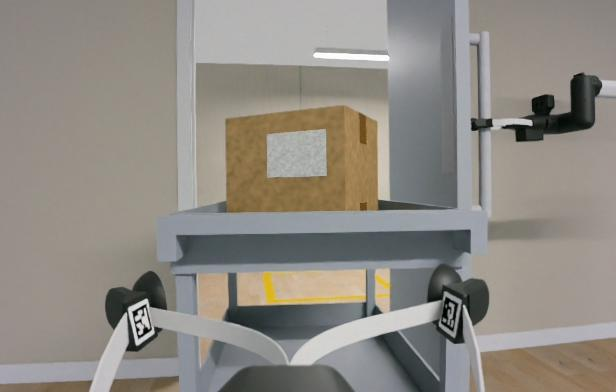

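Request:
move:
  blocking: false
  r1: {"base":{"rotate_rad":0.22}}

Request:
wait:
  seconds: 1.2

Request:
move:
  blocking: false
  r1: {"base":{"translate_m":0.15,"strafe_m":-0.25}}

Request:
wait:
  seconds: 2.2

Request:
move:
  blocking: false
  r1: {"base":{"translate_m":0.35},"pace":"slow","contact_limits":{"translate_m":0.6}}

Request:
wait:
  seconds: 4.5
  cameras: ["r1_head_camera","r1_wrist_camera"]

Scene clock: 1331.27 s.
move: r1 moving
r1.base_odometry: x=-2.543 y=+2.911 heading=-0.309
r1.turned_by_wheels: +0.194
r1.turned_by_imu: +0.195
r1.base_tilt: forward=-1.6 right=+1.3
r1.lidar_m: 0.72 2.20 2.06 2.01 2.13 2.99 3.73 3.70 2.82 2.73 1.47 0.73
r1.base_status: rotate_rad moving
r1.joint_positions: lift_m=+0.665 arm_m=+0.000 wrist_yaw_rad=-0.001 wrist_pitch_rad=+0.005 wrist_roll_rad=+0.002 gripper_m=+0.141
r1.joint_status: not commanded
r1.measured_speeds: translate_m=+0.000 strafe_m=+0.001 rotate_rad=+0.348 lift_m=+0.000 arm_m=+0.000 wrist_yaw_rad=+0.000 wrist_pitch_rad=+0.000 wrist_roll_rad=+0.000
r1.motor_effort: lift_m=+13(14) arm_m=+4(4) wheel_0=-1(8) wheel_1=-1(8) wheel_2=-1(8)
r1.servo_current: wrist_yaw_rad=52(52) wrist_pitch_rad=46(46) wrist_roll_rad=65(65) gripper_m=39(46)
r1.hand_pose: x=+0.4592 y=-0.0877 z=+0.8423 quat_wxyz=(+1.000, +0.001, +0.002, +0.000) (m; r1's base frame)
r1.wrist_depth_mm: - - - - - - 904 / - - - - - - 878 / - - - - 820 842 891 / - - - 946 820 842 - / - - - 580 574 544 539 / - 194 - 1182 - 194 554 / 1808 1661 1661 136 - - -
r2: as last shown
r2.lidar_m: 0.77 1.12 4.99 4.56 1.69 1.24 1.15 1.23 1.06 0.98 1.05 0.86
r2.motor_effort: lift_m=+20(20) arm_m=-4(4) wheel_0=+0(0) wheel_1=+0(1) wheel_2=+2(2)
r2.servo_current: wrist_yaw_rad=39(52) wrist_pitch_rad=46(46) wrist_roll_rad=46(59) gripper_m=117(117)
r2.contact_limits: arm_m 0.1
r2.wrist_depth_mm: - - 255 161 227 216 207 / - - 256 162 229 217 - / - - 257 163 230 219 210 / - - 259 167 233 220 211 / - - 621 164 233 221 213 / - - 185 166 180 221 213 / 559 - - - 234 220 214
pictures: none

Scene clock: 1331.73 s.
earlier move: r1 done
r1.base_odometry: x=-2.543 y=+2.911 heading=-0.283
r1.turned_by_wheels: +0.026
r1.turned_by_imu: +0.026
r1.base_tilt: forward=-1.6 right=+1.3
r1.lidar_m: 0.73 2.23 2.04 1.99 2.16 3.12 3.71 3.62 2.81 2.71 1.42 0.72
r1.base_status: done
r1.joint_positions: lift_m=+0.665 arm_m=+0.000 wrist_yaw_rad=-0.001 wrist_pitch_rad=+0.005 wrist_roll_rad=+0.002 gripper_m=+0.141
r1.joint_status: not commanded
r1.measured_speeds: all 0
r1.motor_effort: lift_m=+13(14) arm_m=+4(4) wheel_0=-3(8) wheel_1=+1(8) wheel_2=+0(8)
r1.servo_current: wrist_yaw_rad=46(59) wrist_pitch_rad=39(52) wrist_roll_rad=46(72) gripper_m=46(46)
r1.hand_pose: x=+0.4592 y=-0.0877 z=+0.8423 quat_wxyz=(+1.000, +0.001, +0.002, +0.000) (m; r1's base frame)
r1.wrist_depth_mm: - - - - - - - / - - - - - - 931 / - - - - 842 778 946 / - - - 1983 842 778 - / - - - 574 554 539 521 / - 195 - 1863 - 193 - / 1921 1808 1756 136 - - -
r2.base_odometry: x=-2.650 y=-2.387 heading=-0.523
r2.turned_by_wheels: +0.000
r2.turned_by_imu: +0.000
r2.base_tilt: forward=-0.7 right=+0.0
r2.lidar_m: 0.79 1.11 4.99 4.56 1.69 1.23 1.18 1.21 1.04 0.99 1.04 0.86
r2.base_status: not commanded
r2.joint_positions: lift_m=+0.900 arm_m=+0.383 wrist_yaw_rad=+0.003 wrist_pitch_rad=+0.002 wrist_roll_rad=+0.000 gripper_m=-0.034
r2.joint_status: not commanded
r2.measured_speeds: all 0
r2.motor_effort: lift_m=+20(20) arm_m=-4(4) wheel_0=-1(1) wheel_1=+0(1) wheel_2=+2(2)
r2.servo_current: wrist_yaw_rad=46(52) wrist_pitch_rad=39(46) wrist_roll_rad=46(59) gripper_m=111(117)
r2.contact_limits: arm_m 0.1
r2.hand_pose: x=+0.8426 y=-0.0866 z=+1.0776 quat_wxyz=(+1.000, +0.000, +0.001, +0.001) (m; r2's base frame)
r2.wrist_depth_mm: - - 255 162 227 216 208 / - - 257 162 229 217 - / - - 257 163 230 219 209 / - - 262 167 232 220 211 / - - 615 165 233 221 213 / - - 185 166 180 222 213 / 559 - - - 234 219 215
wait: 0.47 of 1.2 s (r1 has come to rest)
pictures: none

Scene clock: 1332.23 s.
move: r1 moving
r1.base_odometry: x=-2.535 y=+2.881 heading=-0.284
r1.turned_by_wheels: +0.000
r1.turned_by_imu: +0.000
r1.base_tilt: forward=-1.6 right=+1.2
r1.lidar_m: 0.71 2.22 2.08 2.03 2.18 3.16 3.76 3.58 2.77 2.71 1.41 0.71
r1.base_status: translate_m moving; strafe_m moving
r1.joint_positions: lift_m=+0.665 arm_m=+0.000 wrist_yaw_rad=-0.001 wrist_pitch_rad=+0.005 wrist_roll_rad=+0.002 gripper_m=+0.141
r1.joint_status: not commanded
r1.measured_speeds: translate_m=+0.063 strafe_m=-0.105 rotate_rad=+0.001 lift_m=+0.000 arm_m=+0.000 wrist_yaw_rad=+0.000 wrist_pitch_rad=+0.000 wrist_roll_rad=+0.000
r1.motor_effort: lift_m=+14(14) arm_m=+4(4) wheel_0=+9(11) wheel_1=-7(7) wheel_2=-5(6)
r1.servo_current: wrist_yaw_rad=52(72) wrist_pitch_rad=46(52) wrist_roll_rad=59(72) gripper_m=39(46)
r1.hand_pose: x=+0.4592 y=-0.0877 z=+0.8423 quat_wxyz=(+1.000, +0.001, +0.002, +0.000) (m; r1's base frame)
r1.wrist_depth_mm: - - - - - - - / - - - - - - 891 / - - - - 809 788 891 / - - - - 809 798 - / - - - 554 539 - - / - 194 - 1138 - 194 - / 1983 1756 1708 136 - - -
r2: as last shown
r2.base_tilt: forward=-0.6 right=+0.1
r2.lidar_m: 0.78 1.12 4.98 4.54 1.69 1.23 1.17 1.22 1.05 1.01 1.04 0.85
r2.motor_effort: lift_m=+20(20) arm_m=-4(4) wheel_0=+0(0) wheel_1=+0(1) wheel_2=+2(2)
r2.servo_current: wrist_yaw_rad=52(59) wrist_pitch_rad=46(46) wrist_roll_rad=52(59) gripper_m=117(117)
r2.contact_limits: arm_m 0.1
r2.wrist_depth_mm: - - 256 161 225 215 208 / - - 256 162 229 216 - / - - 258 163 231 218 211 / - - 260 167 232 220 211 / - - 615 165 234 221 212 / - - 185 166 180 222 213 / 559 - - - 234 220 216
pictures: none

Scene clock: 1334.20 s.
earlier move: r1 done
r1.base_odometry: x=-2.469 y=+2.629 heading=-0.284
r1.turned_by_wheels: +0.000
r1.turned_by_imu: -0.001
r1.base_tilt: forward=-1.6 right=+1.3
r1.lidar_m: 0.55 0.61 2.30 2.21 2.39 3.45 3.92 3.30 2.54 2.49 1.23 0.53
r1.base_status: done
r1.joint_positions: lift_m=+0.665 arm_m=+0.000 wrist_yaw_rad=-0.001 wrist_pitch_rad=+0.005 wrist_roll_rad=+0.002 gripper_m=+0.141
r1.joint_status: not commanded
r1.measured_speeds: all 0
r1.motor_effort: lift_m=+13(14) arm_m=+4(4) wheel_0=+1(13) wheel_1=-2(7) wheel_2=-1(8)
r1.servo_current: wrist_yaw_rad=52(72) wrist_pitch_rad=46(52) wrist_roll_rad=46(72) gripper_m=46(52)
r1.hand_pose: x=+0.4592 y=-0.0877 z=+0.8423 quat_wxyz=(+1.000, +0.001, +0.002, +0.000) (m; r1's base frame)
r1.wrist_depth_mm: - - - - - 750 - / - - - - - 768 723 / - - 759 640 732 759 723 / - - 768 647 741 - 715 / 368 - - - - - - / - 196 399 392 373 193 - / - 433 - 136 946 377 -
r2.base_odometry: x=-2.650 y=-2.387 heading=-0.523
r2.turned_by_wheels: +0.000
r2.turned_by_imu: +0.000
r2.base_tilt: forward=-0.7 right=+0.1
r2.lidar_m: 0.76 1.14 4.96 4.55 1.69 1.22 1.18 1.21 1.05 0.99 1.03 0.86
r2.base_status: not commanded
r2.joint_positions: lift_m=+0.900 arm_m=+0.383 wrist_yaw_rad=+0.003 wrist_pitch_rad=+0.002 wrist_roll_rad=+0.000 gripper_m=-0.034
r2.joint_status: not commanded
r2.measured_speeds: all 0
r2.motor_effort: lift_m=+20(20) arm_m=-4(4) wheel_0=+0(1) wheel_1=+0(1) wheel_2=+2(2)
r2.servo_current: wrist_yaw_rad=46(59) wrist_pitch_rad=39(46) wrist_roll_rad=46(59) gripper_m=117(117)
r2.contact_limits: arm_m 0.1
r2.hand_pose: x=+0.8426 y=-0.0866 z=+1.0776 quat_wxyz=(+1.000, +0.000, +0.001, +0.001) (m; r2's base frame)
r2.wrist_depth_mm: - - 255 161 227 216 207 / - - 257 162 229 217 - / - - 257 163 230 218 210 / - - 259 167 232 220 212 / - - 615 165 234 220 213 / - - 185 166 180 222 213 / 549 - - - 234 220 215
wait: 1.97 of 2.2 s (r1 has come to rest)
pictures: none

Scene clock: 1334.70 s.
move: r1 moving
r1.base_odometry: x=-2.457 y=+2.625 heading=-0.283
r1.turned_by_wheels: +0.000
r1.turned_by_imu: +0.000
r1.base_tilt: forward=-1.6 right=+1.3
r1.lidar_m: 0.52 0.61 2.27 2.22 2.38 3.48 3.90 3.33 2.56 2.50 1.19 0.55
r1.base_status: translate_m moving
r1.joint_positions: lift_m=+0.665 arm_m=+0.000 wrist_yaw_rad=-0.001 wrist_pitch_rad=+0.005 wrist_roll_rad=+0.002 gripper_m=+0.141
r1.joint_status: not commanded
r1.measured_speeds: translate_m=+0.049 strafe_m=-0.001 rotate_rad=-0.001 lift_m=+0.000 arm_m=+0.000 wrist_yaw_rad=+0.000 wrist_pitch_rad=+0.000 wrist_roll_rad=+0.000
r1.motor_effort: lift_m=+13(13) arm_m=+4(4) wheel_0=+6(6) wheel_1=+3(7) wheel_2=-6(7)
r1.servo_current: wrist_yaw_rad=33(59) wrist_pitch_rad=59(59) wrist_roll_rad=52(59) gripper_m=46(46)
r1.contact_limits: translate_m 0.6
r1.hand_pose: x=+0.4592 y=-0.0877 z=+0.8423 quat_wxyz=(+1.000, +0.001, +0.002, +0.000) (m; r1's base frame)
r1.wrist_depth_mm: - - - - - 759 707 / - - - 676 - 768 699 / - - 759 634 723 778 715 / - - 750 634 715 - 707 / 357 - - - - - - / 418 195 387 382 191 196 - / - 424 - 136 931 384 -
r2: as last shown
r2.base_tilt: forward=-0.6 right=+0.1
r2.lidar_m: 0.78 1.14 5.00 4.52 1.70 1.24 1.18 1.24 1.05 1.01 1.03 0.85
r2.motor_effort: lift_m=+20(20) arm_m=-4(4) wheel_0=+0(0) wheel_1=-1(1) wheel_2=+2(2)
r2.servo_current: wrist_yaw_rad=46(52) wrist_pitch_rad=39(39) wrist_roll_rad=52(52) gripper_m=117(117)
r2.contact_limits: arm_m 0.1
r2.wrist_depth_mm: - - 254 161 226 216 206 / - - 256 162 229 218 - / - - 258 163 230 218 210 / - - 259 167 232 220 211 / - - 627 165 234 221 213 / - - 185 166 180 222 214 / 554 - - - 234 219 215
pictures: none

Scene clock: 1338.97 s.
earlier move: r1 done
r1.base_odometry: x=-2.133 y=+2.531 heading=-0.283
r1.turned_by_wheels: +0.000
r1.turned_by_imu: -0.001
r1.base_tilt: forward=-1.6 right=+1.2
r1.lidar_m: 0.48 1.69 2.26 2.19 2.35 3.41 - 3.36 2.59 1.31 0.82 0.50
r1.base_status: done
r1.joint_positions: lift_m=+0.665 arm_m=+0.000 wrist_yaw_rad=-0.003 wrist_pitch_rad=+0.005 wrist_roll_rad=+0.002 gripper_m=+0.141
r1.joint_status: not commanded
r1.measured_speeds: all 0
r1.motor_effort: lift_m=+13(14) arm_m=+4(4) wheel_0=+4(10) wheel_1=+2(7) wheel_2=-1(14)
r1.servo_current: wrist_yaw_rad=59(78) wrist_pitch_rad=52(59) wrist_roll_rad=46(78) gripper_m=39(46)
r1.contact_limits: translate_m 0.6
r1.hand_pose: x=+0.4589 y=-0.0884 z=+0.8423 quat_wxyz=(+1.000, +0.001, +0.002, -0.002) (m; r1's base frame)
r1.wrist_depth_mm: - - - - - - - / - - - - 554 521 - / - - - 668 564 549 - / - - - 676 564 544 - / - - - - - - - / - 194 183 312 186 195 - / - - 342 143 - 798 -
r2.base_odometry: x=-2.650 y=-2.387 heading=-0.523
r2.turned_by_wheels: +0.000
r2.turned_by_imu: +0.001
r2.base_tilt: forward=-0.6 right=+0.0
r2.lidar_m: 0.77 1.26 4.98 4.55 1.70 1.23 1.16 1.24 1.05 0.99 1.05 0.84
r2.base_status: not commanded
r2.joint_positions: lift_m=+0.900 arm_m=+0.383 wrist_yaw_rad=+0.003 wrist_pitch_rad=+0.002 wrist_roll_rad=+0.000 gripper_m=-0.034
r2.joint_status: not commanded
r2.measured_speeds: all 0
r2.motor_effort: lift_m=+20(20) arm_m=-4(4) wheel_0=+0(1) wheel_1=+0(1) wheel_2=+2(3)
r2.servo_current: wrist_yaw_rad=39(59) wrist_pitch_rad=39(46) wrist_roll_rad=52(65) gripper_m=111(124)
r2.contact_limits: arm_m 0.1
r2.hand_pose: x=+0.8426 y=-0.0866 z=+1.0776 quat_wxyz=(+1.000, +0.000, +0.001, +0.001) (m; r2's base frame)
r2.wrist_depth_mm: - - 255 161 227 215 207 / - - 256 163 229 217 - / - - 257 163 230 220 210 / - - 259 167 232 220 211 / - - - 165 233 221 212 / 741 - 187 166 180 221 213 / - 661 263 - 234 220 214
wait: 4.27 of 4.5 s (r1 has come to rest)
pictures: r1_head_camera, r1_wrist_camera
Images, in order (width x height): r1_head_camera 420x560, r1_wrist_camera 616x392.

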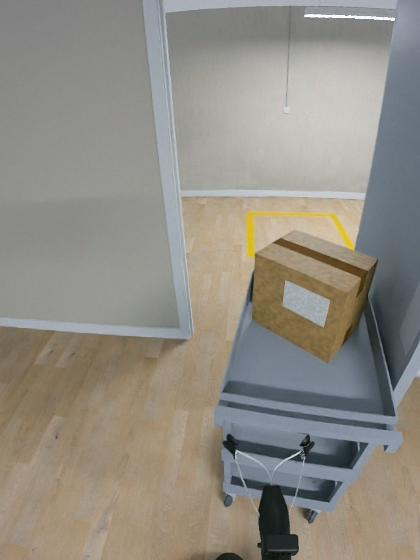

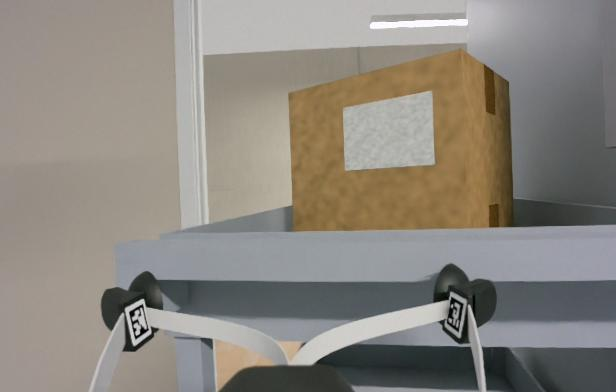

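Request:
move:
  blocking: false
  r1: {"base":{"translate_m":-0.04,"strafe_m":-0.19}}

Request:
wait:
  seconds: 2
  cameras: ["r1_head_camera","r1_wrist_camera"]

Scene clock: 1368.33 s.
move: r1 moving
r1.base_odometry: x=-2.148 y=+2.502 heading=-0.283
r1.turned_by_wheels: +0.000
r1.turned_by_imu: +0.000
r1.base_tilt: forward=-1.6 right=+1.3
r1.lidar_m: 0.49 1.73 2.30 2.24 2.42 3.47 - 3.29 2.54 1.28 0.83 0.51
r1.base_status: translate_m moving; strafe_m moving
r1.joint_positions: lift_m=+0.665 arm_m=+0.000 wrist_yaw_rad=-0.003 wrist_pitch_rad=+0.005 wrist_roll_rad=+0.002 gripper_m=+0.141
r1.joint_status: not commanded
r1.measured_speeds: translate_m=-0.026 strafe_m=-0.126 rotate_rad=+0.002 lift_m=+0.000 arm_m=+0.000 wrist_yaw_rad=+0.001 wrist_pitch_rad=+0.000 wrist_roll_rad=+0.000
r1.motor_effort: lift_m=+14(14) arm_m=+4(4) wheel_0=+9(11) wheel_1=-6(10) wheel_2=+2(3)
r1.servo_current: wrist_yaw_rad=59(72) wrist_pitch_rad=39(52) wrist_roll_rad=59(85) gripper_m=39(46)
r1.hand_pose: x=+0.4590 y=-0.0882 z=+0.8423 quat_wxyz=(+1.000, +0.001, +0.002, -0.001) (m; r1's base frame)
r1.wrist_depth_mm: - - - - - - 530 / - - - - 549 559 535 / - - - 668 549 564 539 / - - - 668 549 559 - / - - - - - - - / - 211 187 317 187 213 - / - 160 1708 143 - 286 517
r2: as last shown
r2.turned_by_imu: +0.000
r2.base_tilt: forward=-0.6 right=+0.1
r2.lidar_m: 0.77 1.24 4.99 4.54 1.66 1.22 1.17 1.24 1.05 1.01 1.03 0.86
r2.motor_effort: lift_m=+20(20) arm_m=-4(4) wheel_0=+0(1) wheel_1=+0(1) wheel_2=+2(2)
r2.servo_current: wrist_yaw_rad=52(59) wrist_pitch_rad=39(46) wrist_roll_rad=46(59) gripper_m=117(117)
r2.contact_limits: arm_m 0.1
r2.wrist_depth_mm: - - 254 161 227 215 208 / - - 256 162 229 216 - / - - 258 163 230 219 210 / - - 259 167 231 220 211 / - - - 164 233 220 213 / 699 - 186 166 181 220 214 / - 634 263 - 233 219 215
pictures: none

Scene clock: 1369.83 s.
earlier move: r1 done
r1.base_odometry: x=-2.224 y=+2.360 heading=-0.283
r1.turned_by_wheels: +0.000
r1.turned_by_imu: -0.001
r1.base_tilt: forward=-1.6 right=+1.3
r1.lidar_m: 0.48 0.55 2.44 2.39 2.54 3.72 - 3.10 2.39 1.29 0.82 0.54
r1.base_status: done
r1.joint_positions: lift_m=+0.665 arm_m=+0.000 wrist_yaw_rad=-0.002 wrist_pitch_rad=+0.005 wrist_roll_rad=+0.002 gripper_m=+0.141
r1.joint_status: not commanded
r1.measured_speeds: all 0
r1.motor_effort: lift_m=+13(14) arm_m=+4(4) wheel_0=+2(11) wheel_1=-1(11) wheel_2=+3(5)
r1.servo_current: wrist_yaw_rad=46(72) wrist_pitch_rad=52(52) wrist_roll_rad=52(85) gripper_m=39(46)
r1.hand_pose: x=+0.4590 y=-0.0881 z=+0.8423 quat_wxyz=(+1.000, +0.001, +0.002, -0.001) (m; r1's base frame)
r1.wrist_depth_mm: - - - - - 384 418 / - - - 580 683 384 430 / - 1464 707 559 627 389 424 / - 1430 723 569 621 389 427 / - - - - - - 430 / 379 196 179 319 187 197 - / 389 157 1537 136 798 296 -
r2.base_odometry: x=-2.650 y=-2.387 heading=-0.523
r2.turned_by_wheels: +0.000
r2.turned_by_imu: +0.000
r2.base_tilt: forward=-0.6 right=+0.0
r2.lidar_m: 0.78 1.07 5.00 4.56 1.71 1.23 1.18 1.21 1.04 0.99 1.06 0.84
r2.base_status: not commanded
r2.joint_positions: lift_m=+0.900 arm_m=+0.383 wrist_yaw_rad=+0.003 wrist_pitch_rad=+0.002 wrist_roll_rad=+0.000 gripper_m=-0.034
r2.joint_status: not commanded
r2.measured_speeds: all 0
r2.motor_effort: lift_m=+20(20) arm_m=-4(5) wheel_0=+0(1) wheel_1=+0(1) wheel_2=+2(2)
r2.servo_current: wrist_yaw_rad=52(65) wrist_pitch_rad=46(46) wrist_roll_rad=46(59) gripper_m=117(124)
r2.contact_limits: arm_m 0.1
r2.hand_pose: x=+0.8426 y=-0.0866 z=+1.0776 quat_wxyz=(+1.000, +0.000, +0.001, +0.001) (m; r2's base frame)
r2.wrist_depth_mm: - - 254 161 226 216 207 / - - 256 162 229 217 - / - - 257 163 230 219 211 / - - 259 167 232 220 211 / - - - 165 234 222 213 / - - 187 165 181 221 213 / - - 263 - 233 220 214
wait: 1.50 of 2 s (r1 has come to rest)
pictures: r1_head_camera, r1_wrist_camera
Images, in order (width x height): r1_head_camera 420x560, r1_wrist_camera 616x392.

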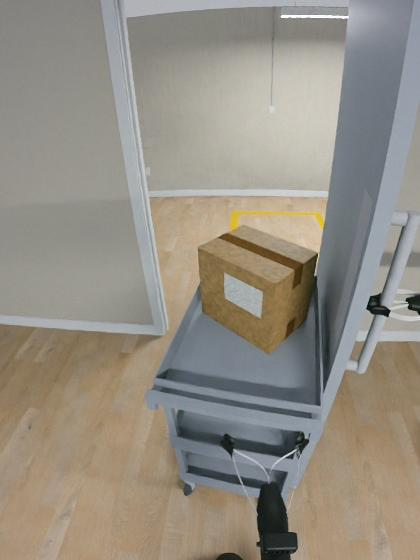

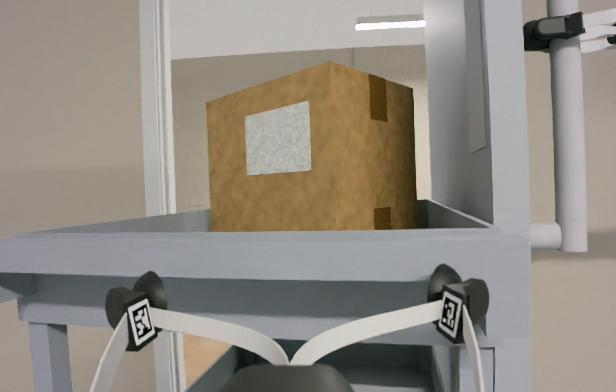

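Request:
move:
  blocking: false
  r2: {"base":{"translate_m":-0.12},"pace":"slow","contact_limits":{"translate_m":0.5}}

Request:
wait:
  seconds: 3
  cameras: ["r1_head_camera","r2_head_camera"]

Scene clock: 1388.23 s.
move: r2 moving
r1: as last shown
r1.turned_by_imu: +0.000
r1.lidar_m: 0.48 0.57 2.47 2.41 2.58 3.72 - 3.10 2.38 1.29 0.83 0.54
r1.motor_effort: lift_m=+13(14) arm_m=+4(4) wheel_0=+2(3) wheel_1=-1(1) wheel_2=+3(3)
r1.servo_current: wrist_yaw_rad=59(65) wrist_pitch_rad=46(52) wrist_roll_rad=52(59) gripper_m=39(52)
r1.wrist_depth_mm: - - - - - 392 415 / - - - 574 683 402 421 / - 1430 715 559 621 418 421 / - 1430 715 569 621 418 421 / - - - - - - 433 / 379 195 179 319 187 197 - / 392 157 1537 136 798 296 -
r2.base_odometry: x=-2.660 y=-2.381 heading=-0.522
r2.turned_by_wheels: +0.000
r2.turned_by_imu: +0.001
r2.base_tilt: forward=-0.6 right=+0.1
r2.lidar_m: 0.79 1.10 4.99 4.50 1.65 1.21 1.16 1.22 1.05 1.00 1.06 0.86
r2.base_status: translate_m moving
r2.joint_positions: lift_m=+0.900 arm_m=+0.383 wrist_yaw_rad=+0.004 wrist_pitch_rad=+0.002 wrist_roll_rad=+0.000 gripper_m=-0.034
r2.joint_status: not commanded
r2.measured_speeds: translate_m=-0.050 strafe_m=+0.000 rotate_rad=+0.000 lift_m=+0.000 arm_m=+0.000 wrist_yaw_rad=+0.004 wrist_pitch_rad=+0.000 wrist_roll_rad=+0.000
r2.motor_effort: lift_m=+20(20) arm_m=-4(4) wheel_0=-7(7) wheel_1=-8(8) wheel_2=+17(17)
r2.servo_current: wrist_yaw_rad=46(65) wrist_pitch_rad=39(46) wrist_roll_rad=52(65) gripper_m=117(117)
r2.contact_limits: arm_m 0.1; translate_m 0.5
r2.hand_pose: x=+0.8427 y=-0.0863 z=+1.0776 quat_wxyz=(+1.000, +0.000, +0.001, +0.002) (m; r2's base frame)
r2.wrist_depth_mm: - - 253 161 228 216 208 / - - 255 162 229 217 - / - - 257 163 230 220 211 / - - 259 167 233 220 212 / - - 262 164 234 221 213 / - - 186 166 180 223 214 / - - 262 - 234 220 216
pictures: none

Scene clock: 1390.20 s.
earlier move: r2 done
r1.base_odometry: x=-2.224 y=+2.360 heading=-0.283
r1.turned_by_wheels: +0.000
r1.turned_by_imu: +0.000
r1.base_tilt: forward=-1.6 right=+1.3
r1.lidar_m: 0.46 0.58 2.45 2.40 2.57 3.75 - 3.13 2.38 1.30 0.88 0.53
r1.base_status: not commanded
r1.joint_positions: lift_m=+0.665 arm_m=+0.000 wrist_yaw_rad=-0.002 wrist_pitch_rad=+0.005 wrist_roll_rad=+0.002 gripper_m=+0.141
r1.joint_status: not commanded
r1.measured_speeds: all 0
r1.motor_effort: lift_m=+13(14) arm_m=+4(4) wheel_0=+2(3) wheel_1=-1(1) wheel_2=+3(3)
r1.servo_current: wrist_yaw_rad=39(65) wrist_pitch_rad=39(52) wrist_roll_rad=33(65) gripper_m=33(52)
r1.hand_pose: x=+0.4590 y=-0.0881 z=+0.8423 quat_wxyz=(+1.000, +0.001, +0.002, -0.001) (m; r1's base frame)
r1.wrist_depth_mm: - - - - - - 473 / - - - 574 683 - 480 / - 1464 715 564 621 - 488 / - 1430 715 564 627 - 496 / - - - - - - 473 / 375 195 179 317 187 198 469 / 394 156 1537 136 798 296 477
r2.base_odometry: x=-2.753 y=-2.328 heading=-0.522
r2.turned_by_wheels: +0.001
r2.turned_by_imu: +0.002
r2.base_tilt: forward=-0.7 right=+0.1
r2.lidar_m: 0.80 1.19 5.00 4.08 1.51 1.09 1.05 1.09 1.06 1.01 1.06 0.87
r2.base_status: done
r2.joint_positions: lift_m=+0.900 arm_m=+0.383 wrist_yaw_rad=+0.006 wrist_pitch_rad=+0.002 wrist_roll_rad=+0.000 gripper_m=-0.034
r2.joint_status: not commanded
r2.measured_speeds: all 0
r2.motor_effort: lift_m=+20(20) arm_m=-4(4) wheel_0=+1(8) wheel_1=-3(8) wheel_2=+14(19)
r2.servo_current: wrist_yaw_rad=59(65) wrist_pitch_rad=33(46) wrist_roll_rad=52(65) gripper_m=111(117)
r2.contact_limits: arm_m 0.1; translate_m 0.5
r2.hand_pose: x=+0.8429 y=-0.0856 z=+1.0776 quat_wxyz=(+1.000, +0.000, +0.001, +0.003) (m; r2's base frame)
r2.wrist_depth_mm: - - 247 162 233 226 220 / - - 248 163 234 228 223 / - - 250 164 236 229 224 / - - 250 165 237 229 225 / - - 253 166 239 232 226 / 683 - 186 166 180 234 229 / 591 597 256 - 241 232 230
wait: 1.97 of 3 s (r2 has come to rest)
pictures: r1_head_camera, r2_head_camera
Images, in order (width x height): r1_head_camera 420x560, r2_head_camera 420x560.

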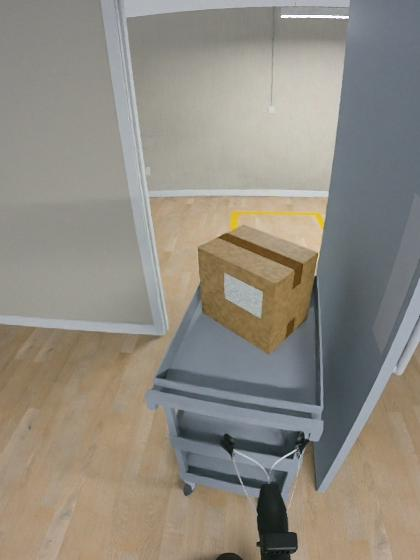

